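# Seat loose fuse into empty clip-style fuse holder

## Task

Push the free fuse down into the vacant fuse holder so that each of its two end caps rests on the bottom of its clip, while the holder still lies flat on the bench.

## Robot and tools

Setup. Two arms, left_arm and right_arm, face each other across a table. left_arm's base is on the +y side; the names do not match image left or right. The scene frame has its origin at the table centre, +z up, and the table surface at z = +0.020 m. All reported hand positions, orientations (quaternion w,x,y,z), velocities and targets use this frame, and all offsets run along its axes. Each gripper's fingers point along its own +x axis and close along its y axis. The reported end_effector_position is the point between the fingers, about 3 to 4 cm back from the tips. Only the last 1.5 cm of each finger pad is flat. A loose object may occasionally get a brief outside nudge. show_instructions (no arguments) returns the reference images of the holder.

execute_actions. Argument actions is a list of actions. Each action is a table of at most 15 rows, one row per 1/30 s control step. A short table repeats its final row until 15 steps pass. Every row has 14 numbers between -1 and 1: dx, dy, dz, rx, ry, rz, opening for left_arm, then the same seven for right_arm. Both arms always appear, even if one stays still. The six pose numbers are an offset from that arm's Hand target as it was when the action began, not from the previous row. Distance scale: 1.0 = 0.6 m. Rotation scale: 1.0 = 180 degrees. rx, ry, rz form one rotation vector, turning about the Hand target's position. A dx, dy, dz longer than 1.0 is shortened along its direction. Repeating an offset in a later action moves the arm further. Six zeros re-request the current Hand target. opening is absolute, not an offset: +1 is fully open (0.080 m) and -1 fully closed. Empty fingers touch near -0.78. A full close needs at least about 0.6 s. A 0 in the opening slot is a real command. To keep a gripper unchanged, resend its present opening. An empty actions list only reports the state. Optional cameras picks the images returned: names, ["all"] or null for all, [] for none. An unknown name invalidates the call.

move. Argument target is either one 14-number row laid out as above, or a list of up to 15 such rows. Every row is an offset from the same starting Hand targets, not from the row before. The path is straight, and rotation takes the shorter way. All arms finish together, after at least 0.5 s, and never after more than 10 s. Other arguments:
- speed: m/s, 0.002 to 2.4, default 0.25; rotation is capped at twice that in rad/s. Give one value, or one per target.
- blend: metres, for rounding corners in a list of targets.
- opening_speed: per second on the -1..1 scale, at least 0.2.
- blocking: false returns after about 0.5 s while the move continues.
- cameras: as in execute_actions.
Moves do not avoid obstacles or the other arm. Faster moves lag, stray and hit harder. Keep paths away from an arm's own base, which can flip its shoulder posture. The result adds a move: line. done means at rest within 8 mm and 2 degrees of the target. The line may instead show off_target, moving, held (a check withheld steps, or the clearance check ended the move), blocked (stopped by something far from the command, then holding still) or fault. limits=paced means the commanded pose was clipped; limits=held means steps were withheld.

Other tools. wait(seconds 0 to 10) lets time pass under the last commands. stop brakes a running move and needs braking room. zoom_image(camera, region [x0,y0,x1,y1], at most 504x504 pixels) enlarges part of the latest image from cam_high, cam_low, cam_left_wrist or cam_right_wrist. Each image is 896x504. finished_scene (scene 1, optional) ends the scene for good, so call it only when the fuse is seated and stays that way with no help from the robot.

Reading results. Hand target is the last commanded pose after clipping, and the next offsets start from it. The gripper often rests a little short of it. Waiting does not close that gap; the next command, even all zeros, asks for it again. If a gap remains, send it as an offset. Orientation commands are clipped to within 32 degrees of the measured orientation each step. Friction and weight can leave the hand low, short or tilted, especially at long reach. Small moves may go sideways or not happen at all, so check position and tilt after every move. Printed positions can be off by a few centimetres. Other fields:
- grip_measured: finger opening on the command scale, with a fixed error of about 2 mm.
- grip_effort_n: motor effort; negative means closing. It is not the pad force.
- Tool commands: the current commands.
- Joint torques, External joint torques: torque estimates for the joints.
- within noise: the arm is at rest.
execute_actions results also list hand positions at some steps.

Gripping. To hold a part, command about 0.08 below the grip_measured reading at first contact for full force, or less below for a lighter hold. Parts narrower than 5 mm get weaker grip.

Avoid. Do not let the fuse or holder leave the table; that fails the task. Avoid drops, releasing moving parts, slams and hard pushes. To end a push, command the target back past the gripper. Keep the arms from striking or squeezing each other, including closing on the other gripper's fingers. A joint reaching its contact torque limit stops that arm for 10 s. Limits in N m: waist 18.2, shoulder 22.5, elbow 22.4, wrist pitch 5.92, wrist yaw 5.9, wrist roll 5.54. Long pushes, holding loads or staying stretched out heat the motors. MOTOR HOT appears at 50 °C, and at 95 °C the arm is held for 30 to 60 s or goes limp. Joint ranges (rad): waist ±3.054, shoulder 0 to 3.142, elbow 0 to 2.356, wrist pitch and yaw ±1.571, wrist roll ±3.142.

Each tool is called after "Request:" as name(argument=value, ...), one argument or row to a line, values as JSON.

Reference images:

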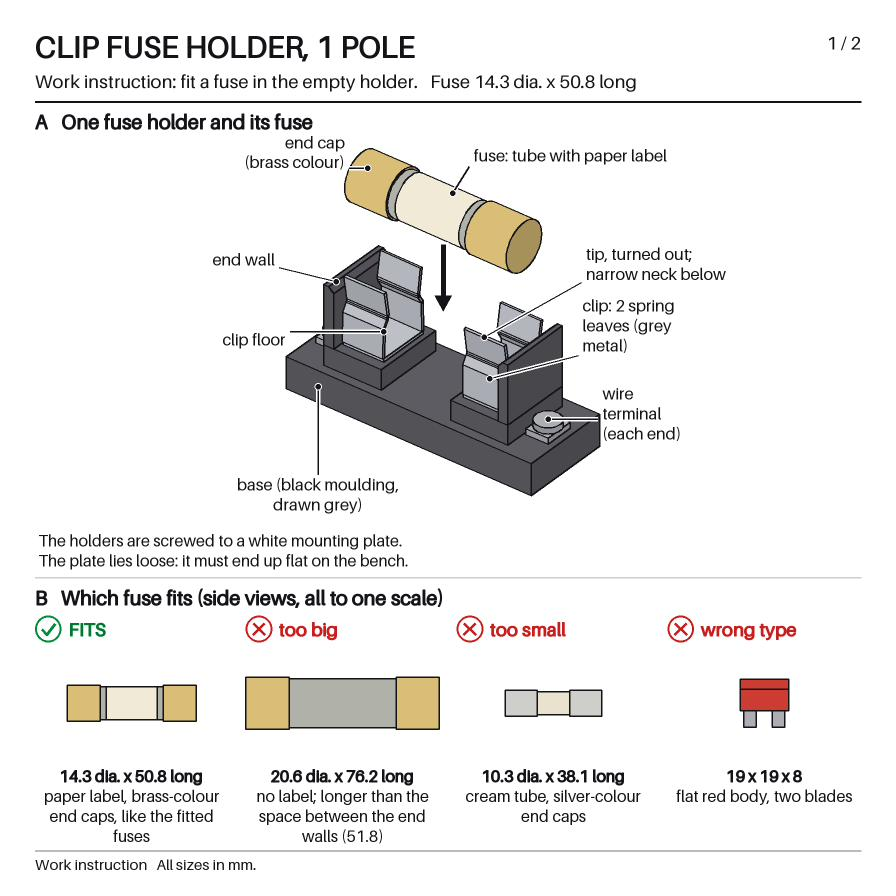

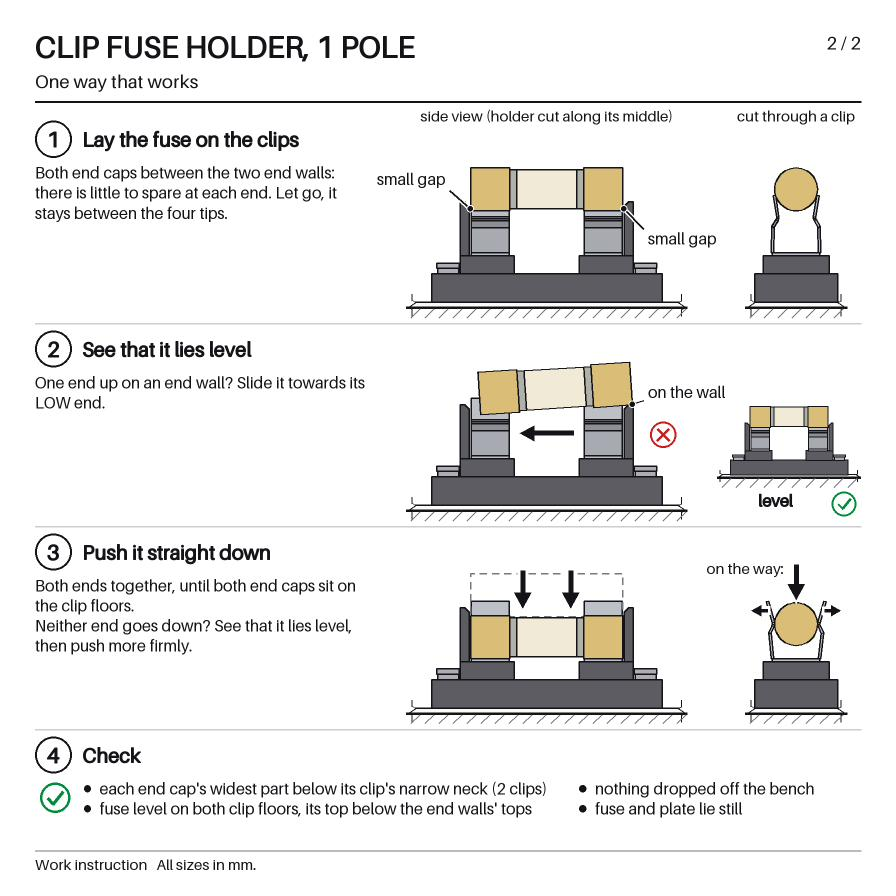

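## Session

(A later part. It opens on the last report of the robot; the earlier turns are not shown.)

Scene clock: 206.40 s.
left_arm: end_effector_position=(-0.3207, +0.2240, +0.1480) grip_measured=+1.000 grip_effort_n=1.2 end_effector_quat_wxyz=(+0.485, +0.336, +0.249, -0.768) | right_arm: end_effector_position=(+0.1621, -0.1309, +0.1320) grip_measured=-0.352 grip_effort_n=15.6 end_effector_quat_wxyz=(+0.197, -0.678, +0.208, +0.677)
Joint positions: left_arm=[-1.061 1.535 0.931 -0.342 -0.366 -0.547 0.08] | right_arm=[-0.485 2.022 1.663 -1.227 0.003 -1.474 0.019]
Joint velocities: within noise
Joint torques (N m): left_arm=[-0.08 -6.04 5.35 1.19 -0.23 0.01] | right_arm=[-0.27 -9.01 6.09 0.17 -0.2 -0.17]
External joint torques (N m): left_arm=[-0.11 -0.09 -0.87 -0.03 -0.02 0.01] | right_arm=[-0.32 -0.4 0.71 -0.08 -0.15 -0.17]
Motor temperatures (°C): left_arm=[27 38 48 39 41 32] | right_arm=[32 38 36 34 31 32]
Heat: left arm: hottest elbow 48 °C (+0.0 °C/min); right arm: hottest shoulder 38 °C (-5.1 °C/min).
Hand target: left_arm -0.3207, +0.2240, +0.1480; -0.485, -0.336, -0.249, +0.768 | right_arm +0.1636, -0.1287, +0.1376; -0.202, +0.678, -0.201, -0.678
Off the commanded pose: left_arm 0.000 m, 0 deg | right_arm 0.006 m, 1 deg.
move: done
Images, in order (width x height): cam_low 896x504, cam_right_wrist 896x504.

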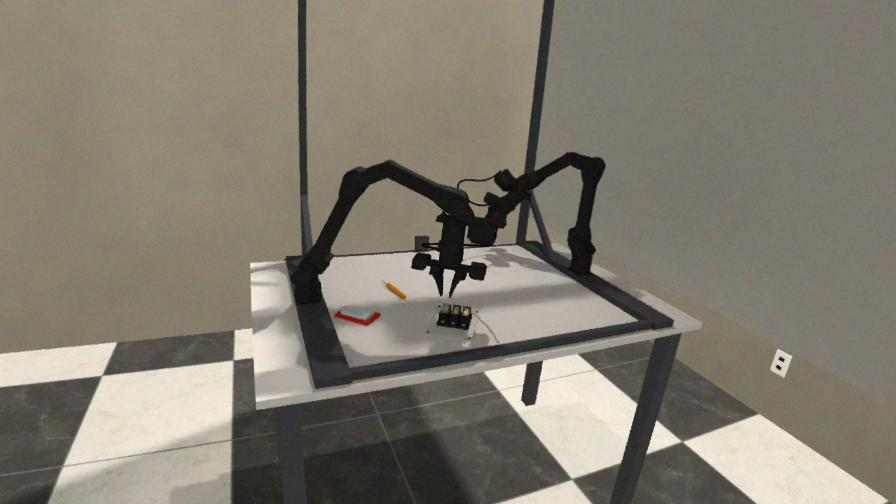

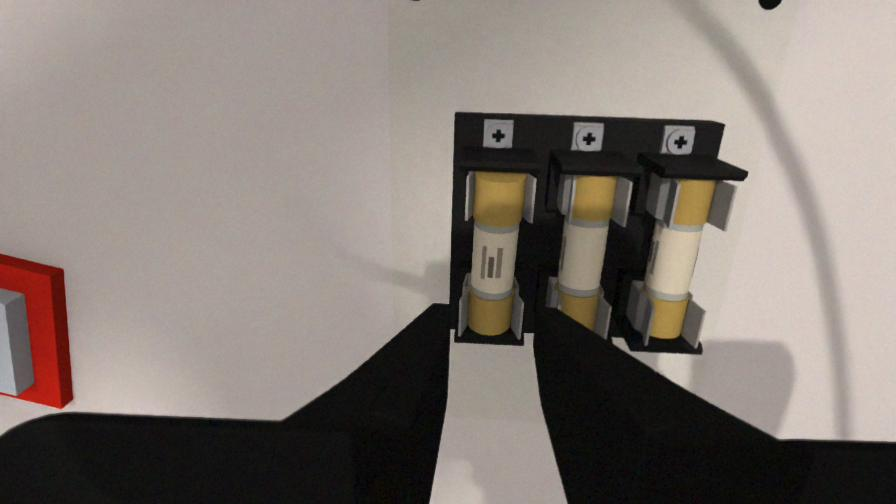

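Request:
move(
  target=[
    [0,0,0,0,0,0,1,-0.027,0.017,-0.02,0,0,0,-0.72],
    [0,0,0,0,0,0,1,-0.027,0.017,-0.05,0,0,0,-0.72],
  ],
  speed=0.12,
  cameras=["cam_right_wrist","cam_low"],
)

Request:
zoom_image(
  camera="cam_right_wrist",
  region=[400, 160, 700, 460],
)

Request:
zoom_image(
  camera="cam_low",
  region=[430, 280, 485, 335],
)

Scene clock: 219.03 s.
left_arm: end_effector_position=(-0.3207, +0.2240, +0.1480) grip_measured=+1.000 grip_effort_n=0.7 end_effector_quat_wxyz=(+0.485, +0.336, +0.249, -0.768) | right_arm: end_effector_position=(+0.1482, -0.1172, +0.1111) grip_measured=-0.718 grip_effort_n=-13.3 end_effector_quat_wxyz=(+0.204, -0.680, +0.196, +0.677)
Joint positions: left_arm=[-1.061 1.535 0.931 -0.342 -0.366 -0.547 0.08] | right_arm=[-0.437 2.036 1.6 -1.123 0.002 -1.434 0.003]
Joint velocities: within noise
Joint torques (N m): left_arm=[-0.05 -6.07 5.32 1.2 -0.23 0.01] | right_arm=[-0.03 -7.74 4.4 0.47 -0.12 0.16]
External joint torques (N m): left_arm=[-0.02 -0.11 -0.95 -0.03 -0.03 0] | right_arm=[0.08 0.95 -0.97 0.17 -0.08 0.15]
Motor temperatures (°C): left_arm=[27 38 48 39 41 31] | right_arm=[32 39 37 32 31 32]
Heat: left arm: hottest elbow 48 °C (+0.0 °C/min); right arm: hottest shoulder 39 °C (-5.1 °C/min).
Hand target: left_arm -0.3207, +0.2240, +0.1480; -0.485, -0.336, -0.249, +0.768 | right_arm +0.1475, -0.1186, +0.1076; -0.202, +0.678, -0.201, -0.678
Off the commanded pose: left_arm 0.000 m, 0 deg | right_arm 0.004 m, 1 deg.
move: done
Images, in order (width x height): cam_low 896x504, cam_right_wrist 896x504.

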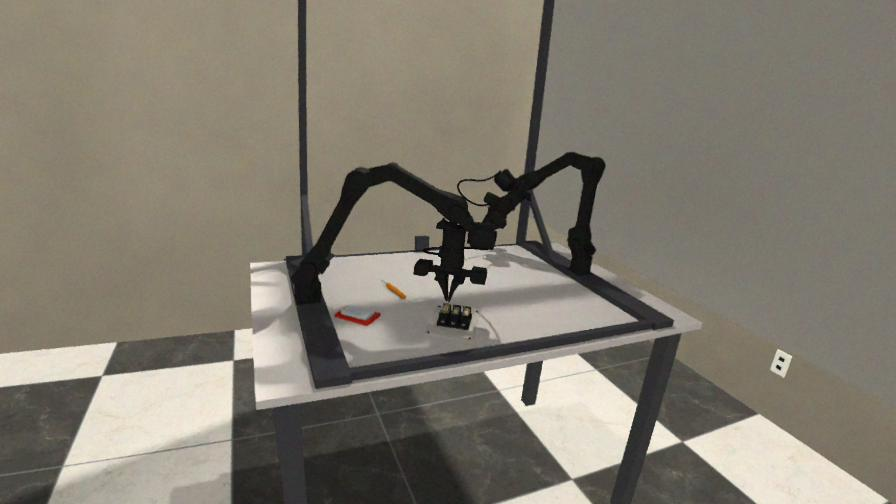

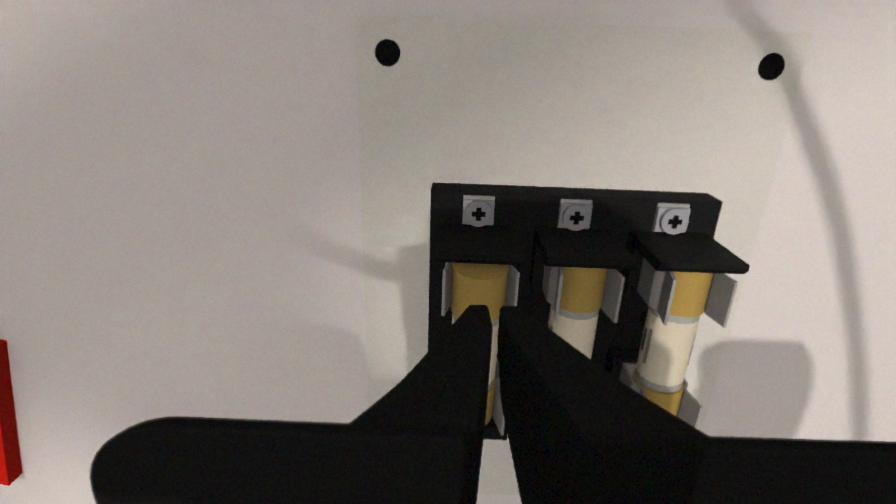

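Scaled by 1.680 from the camera's 896x504 image, which has a finer 1280x720 frame.

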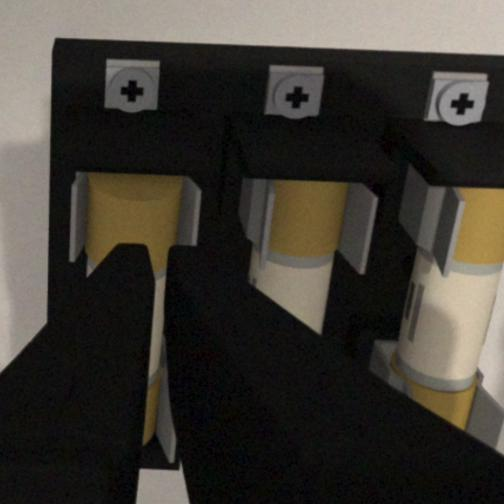

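Scaled by 9.164 from the camera's 896x504 image, which has a finer 1280x720 frame.

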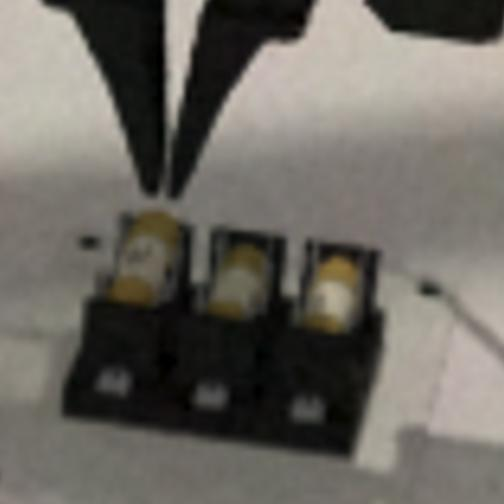

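Request:
move(
  target=[
    [0,0,0,0,0,0,1,-0.006,-0.002,-0.015,0,0,0,-0.72],
    [0,0,0,0,0,0,1,-0.007,-0.006,-0.065,0,0,0,-0.72],
  ],
  speed=0.06,
  cameras=["cam_right_wrist","cam_low"],
)

Request:
zoom_image(
  camera="cam_right_wrist",
  region=[400, 160, 700, 460],
)

Request:
zoom_image(
  camera="cam_low",
  region=[430, 280, 485, 335],
)

Scene clock: 225.67 s.
left_arm: end_effector_position=(-0.3207, +0.2240, +0.1480) grip_measured=+1.000 grip_effort_n=0.2 end_effector_quat_wxyz=(+0.485, +0.336, +0.249, -0.768) | right_arm: end_effector_position=(+0.1457, -0.1209, +0.0956) grip_measured=-0.718 grip_effort_n=-13.3 end_effector_quat_wxyz=(+0.218, -0.681, +0.185, +0.674)
Joint positions: left_arm=[-1.061 1.535 0.931 -0.342 -0.366 -0.547 0.08] | right_arm=[-0.435 2.004 1.488 -1.007 0.002 -1.427 0.003]
Joint velocities: within noise
Joint torques (N m): left_arm=[-0.06 -6.03 5.32 1.2 -0.24 0.01] | right_arm=[0.39 -1.53 2.47 2.88 -0.13 0.12]
External joint torques (N m): left_arm=[-0.03 -0.06 -0.91 -0.01 -0.04 0] | right_arm=[0.33 6.88 -2.87 2.52 -0.08 0.11]
Motor temperatures (°C): left_arm=[27 38 48 39 41 31] | right_arm=[32 40 37 32 31 32]
Heat: left arm: hottest elbow 48 °C (+0.0 °C/min); right arm: hottest shoulder 40 °C (-4.0 °C/min).
Hand target: left_arm -0.3207, +0.2240, +0.1480; -0.485, -0.336, -0.249, +0.768 | right_arm +0.1432, -0.1221, +0.0687; -0.202, +0.678, -0.201, -0.678
Off the commanded pose: left_arm 0.000 m, 0 deg | right_arm 0.027 m, 3 deg.
move: off_target (right_arm)
Images, in order (width x height): cam_low 896x504, cam_right_wrist 896x504.

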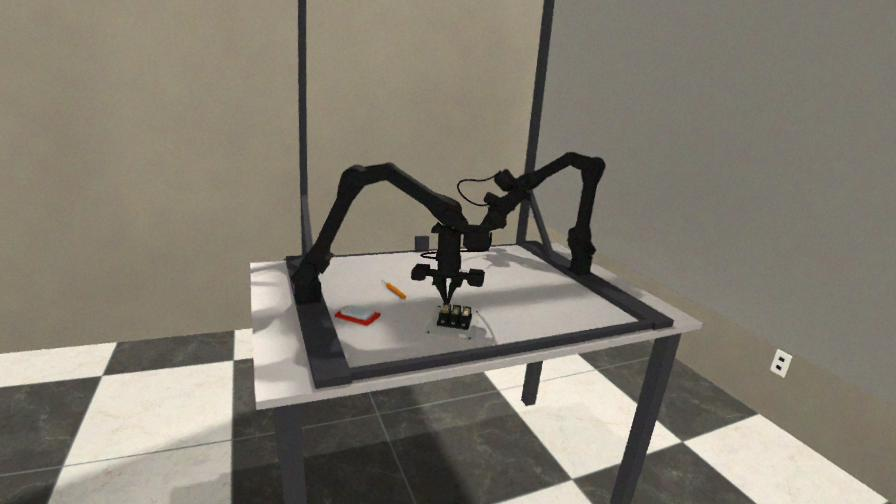

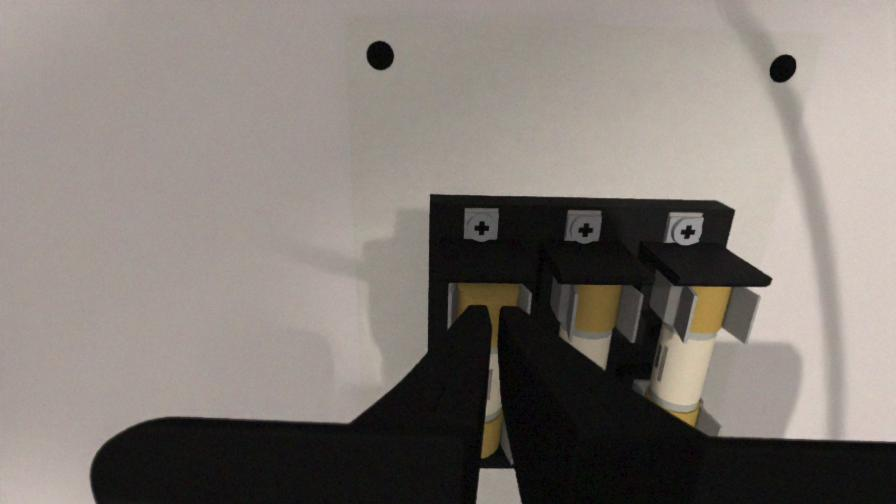

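Scaled by 1.680 from the camera's 896x504 image, which has a finer 1280x720 frame.

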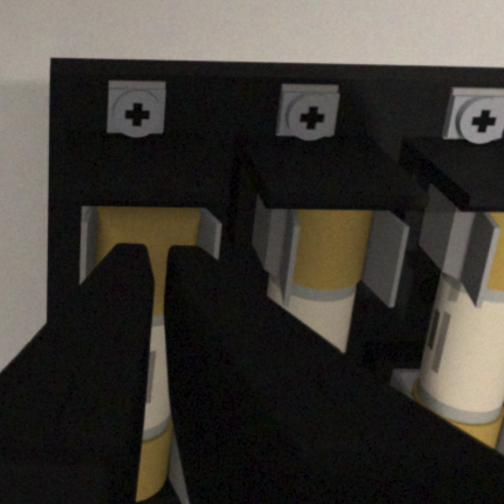

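Scaled by 9.164 from the camera's 896x504 image, which has a finer 1280x720 frame.

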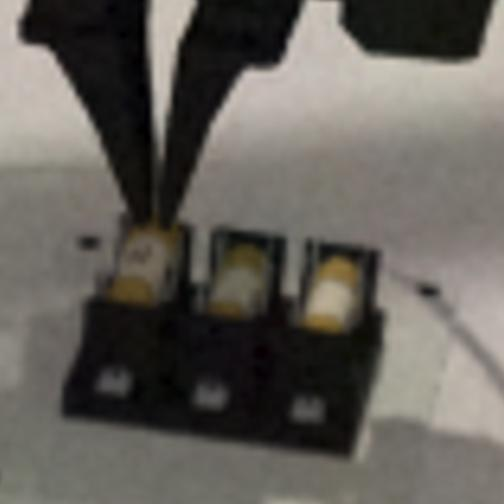

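Request:
move(
  target=[
    [0,0,0,0,0,0,1,-0.003,-0.006,-0.035,-0.01,0.006,0,-0.72],
  ],
  speed=0.1,
  cameras=["cam_right_wrist","cam_low"],
)

Request:
zoom_image(
  camera="cam_right_wrist",
  region=[400, 160, 700, 460],
)

Request:
zoom_image(
  camera="cam_low",
  region=[430, 280, 485, 335],
)

Scene clock: 229.27 s.
left_arm: end_effector_position=(-0.3207, +0.2240, +0.1480) grip_measured=+1.000 grip_effort_n=0.7 end_effector_quat_wxyz=(+0.485, +0.336, +0.249, -0.768) | right_arm: end_effector_position=(+0.1458, -0.1180, +0.0851) grip_measured=-0.718 grip_effort_n=-11.9 end_effector_quat_wxyz=(+0.219, -0.680, +0.184, +0.676)
Joint positions: left_arm=[-1.061 1.535 0.931 -0.342 -0.366 -0.547 0.08] | right_arm=[-0.434 2.024 1.473 -0.971 -0.002 -1.427 0.003]
Joint velocities: within noise
Joint torques (N m): left_arm=[-0.02 -6.05 5.35 1.19 -0.23 0.02] | right_arm=[0.09 0.66 1.34 2.24 -0.11 0.06]
External joint torques (N m): left_arm=[-0.04 -0.08 -0.89 -0.02 -0.01 0.02] | right_arm=[0.07 9.15 -3.9 1.9 -0.06 0.05]
Motor temperatures (°C): left_arm=[27 38 48 39 41 31] | right_arm=[32 39 37 33 31 32]
Heat: left arm: hottest elbow 48 °C (+0.0 °C/min); right arm: hottest shoulder 39 °C (-5.1 °C/min).
Hand target: left_arm -0.3207, +0.2240, +0.1480; -0.485, -0.336, -0.249, +0.768 | right_arm +0.1414, -0.1258, +0.0476; -0.189, +0.675, -0.213, -0.681
Off the commanded pose: left_arm 0.000 m, 0 deg | right_arm 0.038 m, 5 deg.
move: off_target (right_arm)
Images, in order (width x height): cam_low 896x504, cam_right_wrist 896x504.

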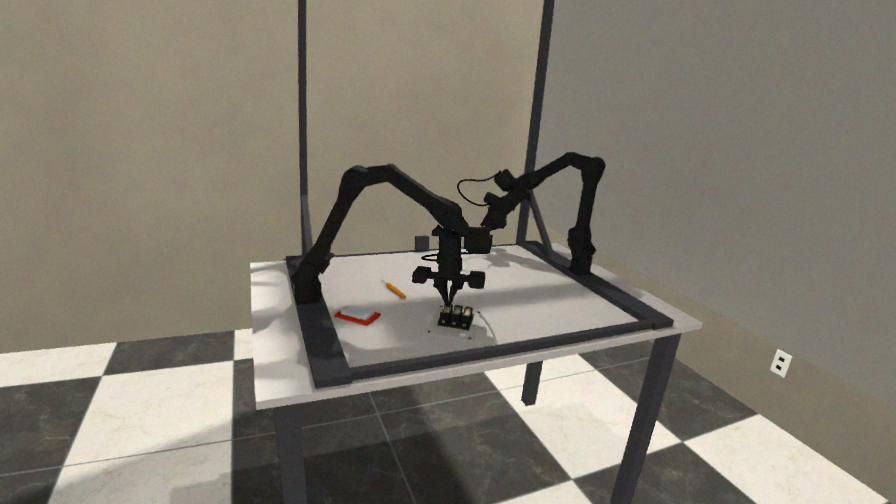

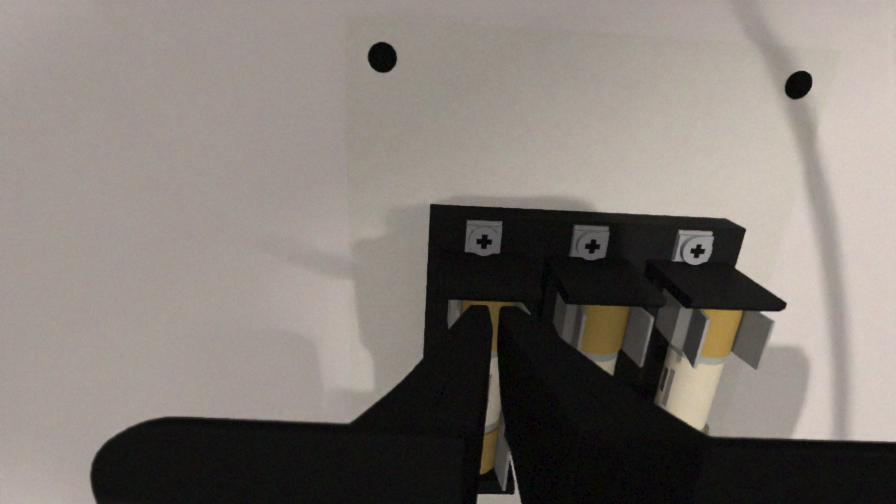

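Scaled by 1.680 from the camera's 896x504 image, which has a finer 1280x720 frame.

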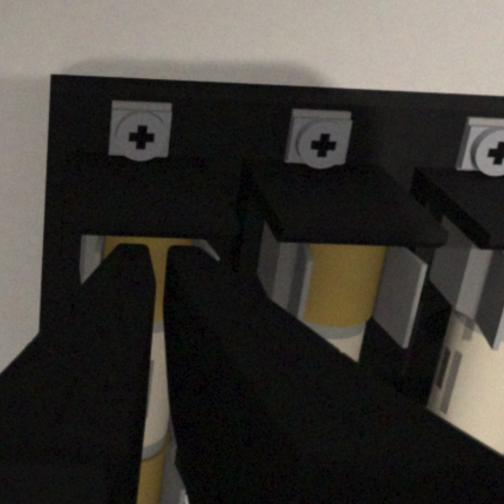

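Scaled by 9.164 from the camera's 896x504 image, which has a finer 1280x720 frame.

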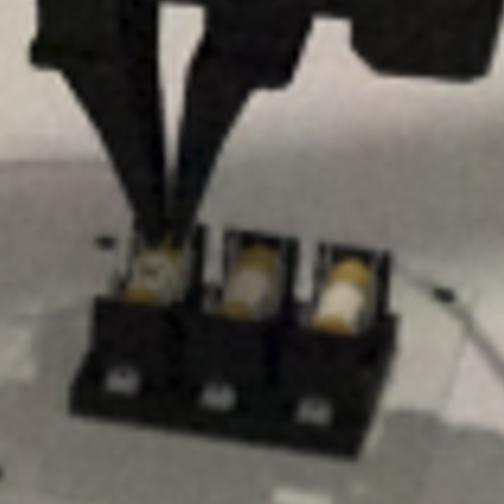

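Request:
move(
  target=[
    [0,0,0,0,0,0,1,0.007,0.012,0.06,0.01,-0.006,0,-0.72],
    [0,0,0,0,0,0,1,0.02,0.007,0.13,0.01,-0.006,0,-0.72],
  ],
  speed=0.15,
  cameras=["cam_right_wrist","cam_low"],
)

Request:
zoom_image(
  camera="cam_right_wrist",
  region=[400, 160, 760, 460],
)

Request:
zoom_image(
  camera="cam_low",
  region=[430, 280, 485, 335],
)

Scene clock: 233.57 s.
left_arm: end_effector_position=(-0.3207, +0.2240, +0.1480) grip_measured=+1.000 grip_effort_n=0.7 end_effector_quat_wxyz=(+0.485, +0.336, +0.249, -0.768) | right_arm: end_effector_position=(+0.1512, -0.1237, +0.1190) grip_measured=-0.718 grip_effort_n=-10.0 end_effector_quat_wxyz=(+0.196, -0.676, +0.209, +0.679)
Joint positions: left_arm=[-1.061 1.535 0.931 -0.342 -0.366 -0.547 0.08] | right_arm=[-0.453 2.038 1.634 -1.185 -0.001 -1.442 0.003]
Joint velocities: within noise
Joint torques (N m): left_arm=[-0.05 -6.05 5.32 1.21 -0.23 0.01] | right_arm=[-0.36 -9.39 6 0.18 -0.01 -0.19]
External joint torques (N m): left_arm=[-0.01 -0.09 -0.9 -0.01 -0.03 0] | right_arm=[-0.45 -0.74 0.69 -0.05 0.05 -0.19]
Motor temperatures (°C): left_arm=[27 38 48 39 41 31] | right_arm=[32 39 37 34 31 32]
Heat: left arm: hottest elbow 48 °C (+0.0 °C/min); right arm: hottest shoulder 39 °C (-4.0 °C/min).
Hand target: left_arm -0.3207, +0.2240, +0.1480; -0.485, -0.336, -0.249, +0.768 | right_arm +0.1535, -0.1215, +0.1257; -0.202, +0.678, -0.201, -0.678
Off the commanded pose: left_arm 0.000 m, 0 deg | right_arm 0.007 m, 1 deg.
move: done
Images, in order (width x height): cam_low 896x504, cam_right_wrist 896x504.

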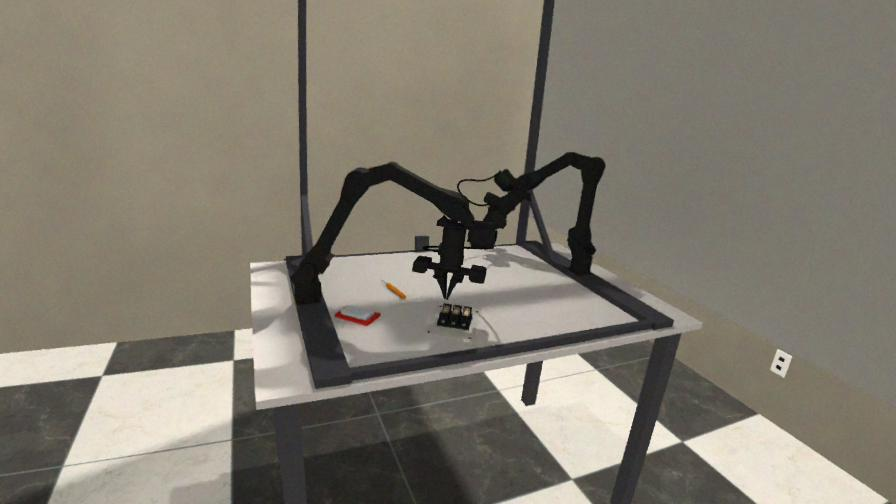

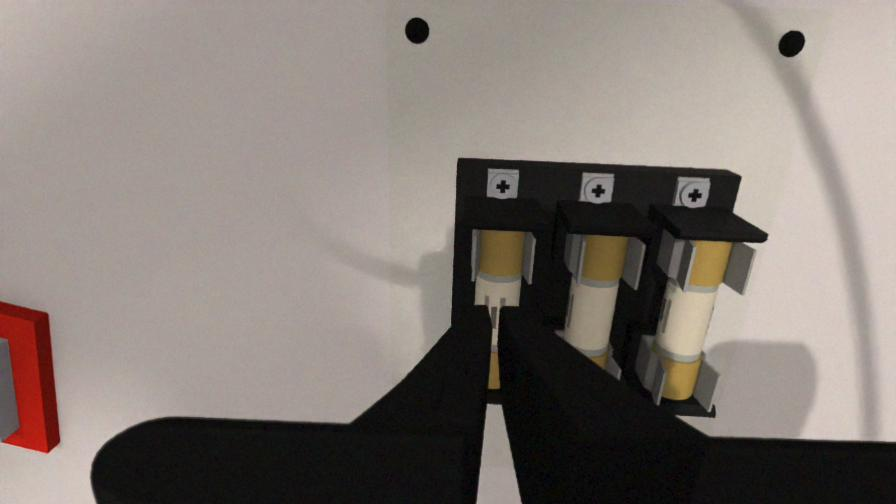

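Scaled by 1.400 from the camera's 896x504 image, which has a finer 1280x720 frame.

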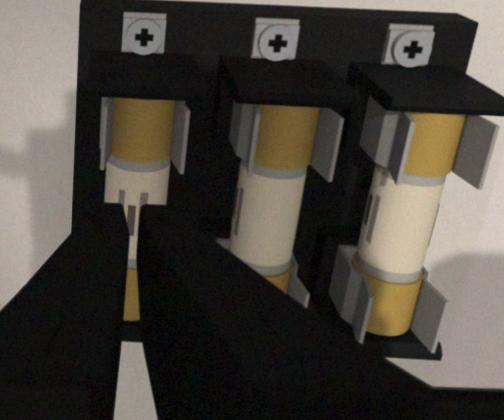

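Scaled by 9.164 from the camera's 896x504 image, which has a finer 1280x720 frame.

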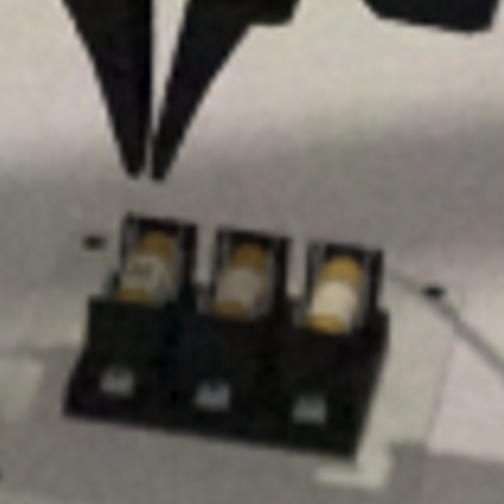

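Request:
move(
  target=[
    [0,0,0,0,0,0,1,0.046,-0.034,-0.02,0,0,0,-0.72],
    [0,0,0,0,0,0,1,0.044,-0.037,-0.045,0,0,0,-0.72],
  ],
  speed=0.12,
  cameras=["cam_right_wrist","cam_low"],
)

Request:
zoom_image(
  camera="cam_right_wrist",
  region=[400, 60, 760, 420],
)

Request:
zoom_image(
  camera="cam_low",
  region=[430, 280, 485, 335],
)

Scene clock: 242.50 s.
left_arm: end_effector_position=(-0.3207, +0.2240, +0.1480) grip_measured=+1.000 grip_effort_n=1.2 end_effector_quat_wxyz=(+0.485, +0.336, +0.249, -0.768) | right_arm: end_effector_position=(+0.1815, -0.1425, +0.0982) grip_measured=-0.718 grip_effort_n=-10.5 end_effector_quat_wxyz=(+0.204, -0.678, +0.203, +0.676)
Joint positions: left_arm=[-1.061 1.535 0.931 -0.342 -0.366 -0.547 0.08] | right_arm=[-0.544 2.03 1.537 -1.076 0.002 -1.53 0.003]
Joint velocities: within noise
Joint torques (N m): left_arm=[-0.08 -6.07 5.32 1.19 -0.24 0.02] | right_arm=[0.03 -8.97 3.99 0.41 -0.13 -0.16]
External joint torques (N m): left_arm=[-0.07 -0.02 -0.95 -0.03 -0.03 0.02] | right_arm=[0.03 -0.43 -1.27 0.14 -0.08 -0.16]
Motor temperatures (°C): left_arm=[27 38 48 39 41 31] | right_arm=[32 41 37 33 31 32]
Heat: left arm: hottest elbow 48 °C (+0.0 °C/min); right arm: hottest shoulder 41 °C (+0.0 °C/min).
Hand target: left_arm -0.3207, +0.2240, +0.1480; -0.485, -0.336, -0.249, +0.768 | right_arm +0.1798, -0.1437, +0.0987; -0.202, +0.678, -0.201, -0.678
Off the commanded pose: left_arm 0.000 m, 0 deg | right_arm 0.002 m, 0 deg.
move: done
Images, in order (width x height): cam_low 896x504, cam_right_wrist 896x504.

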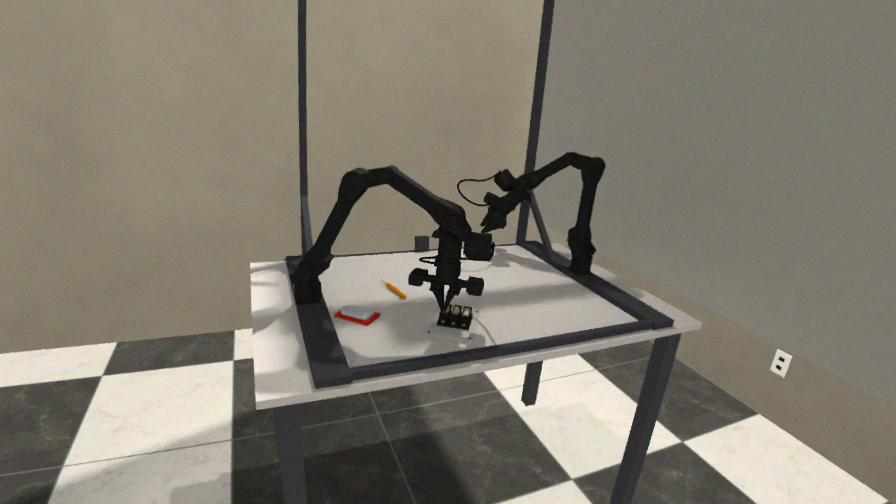

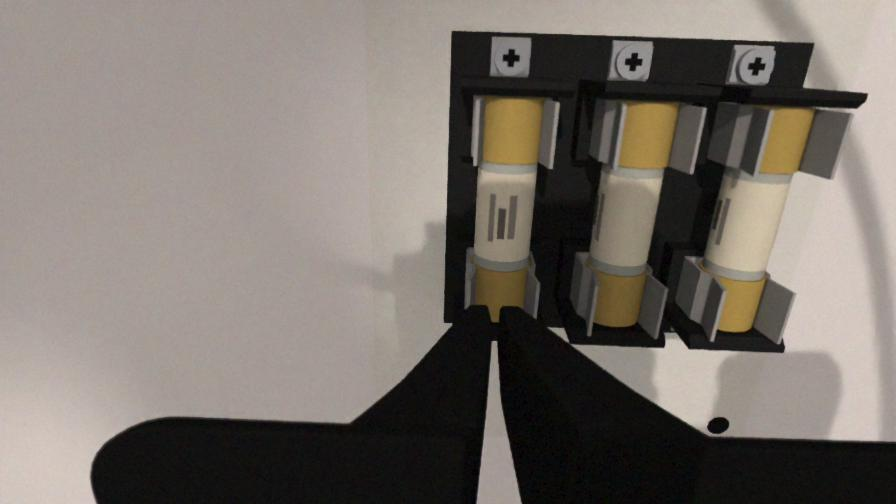

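Scaled by 1.400 from the camera's 896x504 image, which has a finer 1280x720 frame.

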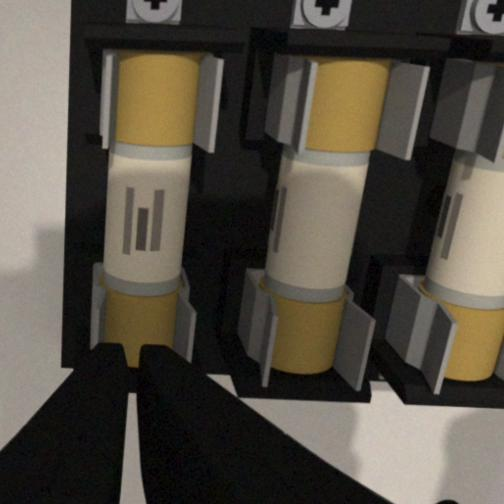

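Scaled by 9.164 from the camera's 896x504 image, which has a finer 1280x720 frame.

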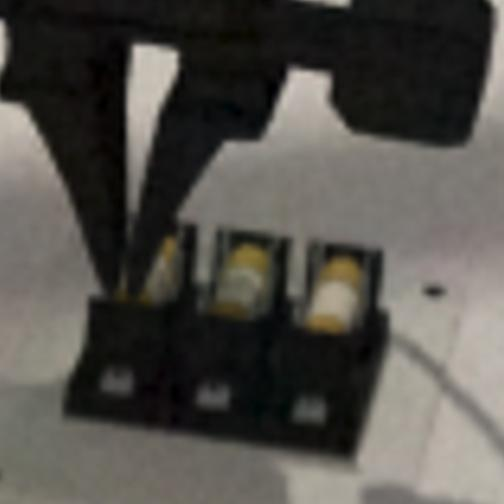

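Request:
move(
  target=[
    [0,0,0,0,0,0,1,0.004,0.005,-0.01,0,0,0,-0.72],
    [0,0,0,0,0,0,1,0.001,0.0,-0.075,-0.004,0.002,0,-0.72],
    [0,0,0,0,0,0,1,0.004,0.005,0,0,0,0,-0.72],
    [0,0,0,0,0,0,1,-0.01,-0.06,0.15,0,0,0,-0.72],
  ],
  speed=0.1,
  cameras=["cam_right_wrist","cam_low"],
)

Request:
zoom_image(
  camera="cam_right_wrist",
  region=[400, 60, 760, 420],
)

Request:
zoom_image(
  camera="cam_low",
  region=[430, 280, 485, 335],
)

Scene clock: 249.97 s.
left_arm: end_effector_position=(-0.3207, +0.2240, +0.1480) grip_measured=+1.000 grip_effort_n=0.7 end_effector_quat_wxyz=(+0.485, +0.336, +0.249, -0.768) | right_arm: end_effector_position=(+0.1717, -0.1804, +0.1826) grip_measured=-0.719 grip_effort_n=-4.4 end_effector_quat_wxyz=(+0.196, -0.675, +0.208, +0.680)
Joint positions: left_arm=[-1.061 1.535 0.931 -0.342 -0.366 -0.547 0.08] | right_arm=[-0.579 1.863 1.644 -1.369 -0.001 -1.569 0.003]
Joint velocities: within noise
Joint torques (N m): left_arm=[-0.03 -6.08 5.28 1.2 -0.23 0.01] | right_arm=[-0.2 -8.29 6.24 0.18 -0.04 -0.17]
External joint torques (N m): left_arm=[0.01 -0.13 -0.96 -0.02 -0.02 0] | right_arm=[-0.22 -0.7 0.83 -0.05 0.02 -0.17]
Motor temperatures (°C): left_arm=[27 38 48 39 41 31] | right_arm=[32 42 37 32 31 32]
Heat: left arm: hottest elbow 48 °C (+0.0 °C/min); right arm: hottest shoulder 42 °C (+1.0 °C/min).
Hand target: left_arm -0.3207, +0.2240, +0.1480; -0.485, -0.336, -0.249, +0.768 | right_arm +0.1738, -0.1798, +0.1886; -0.202, +0.678, -0.201, -0.678
Off the commanded pose: left_arm 0.000 m, 0 deg | right_arm 0.006 m, 1 deg.
move: done
Images, in order (width x height): cam_low 896x504, cam_right_wrist 896x504.

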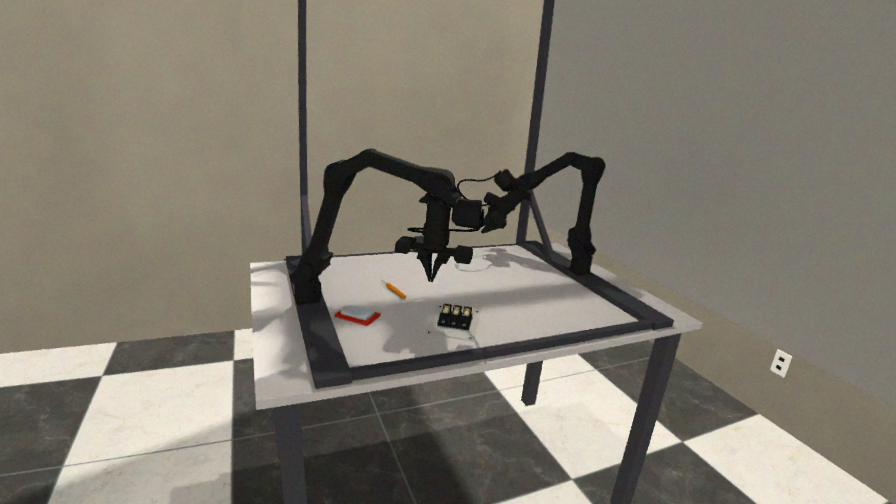

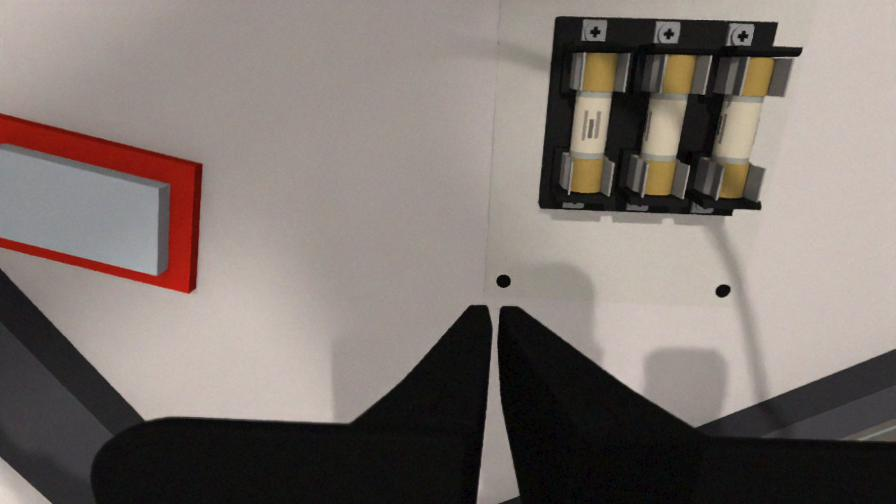

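Scaled by 1.400 from the camera's 896x504 image, which has a finer 1280x720 frame.

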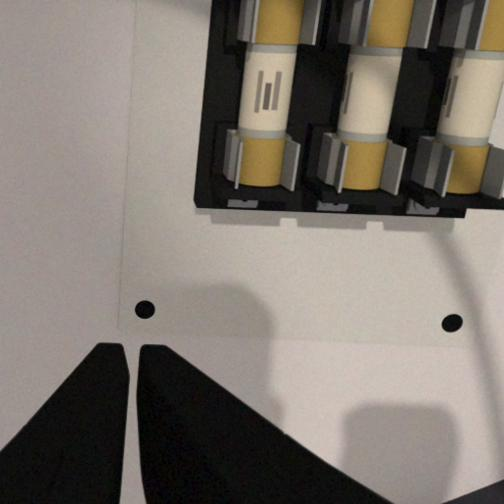

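Scaled by 9.164 from the camera's 896x504 image, which has a finer 1280x720 frame.

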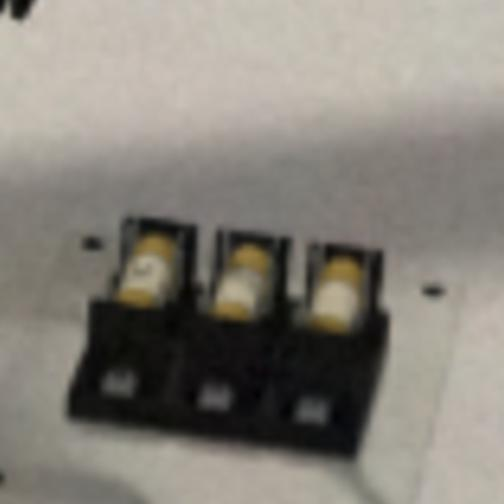

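Request:
finished_scene(
)

The scene is finished: the task was done.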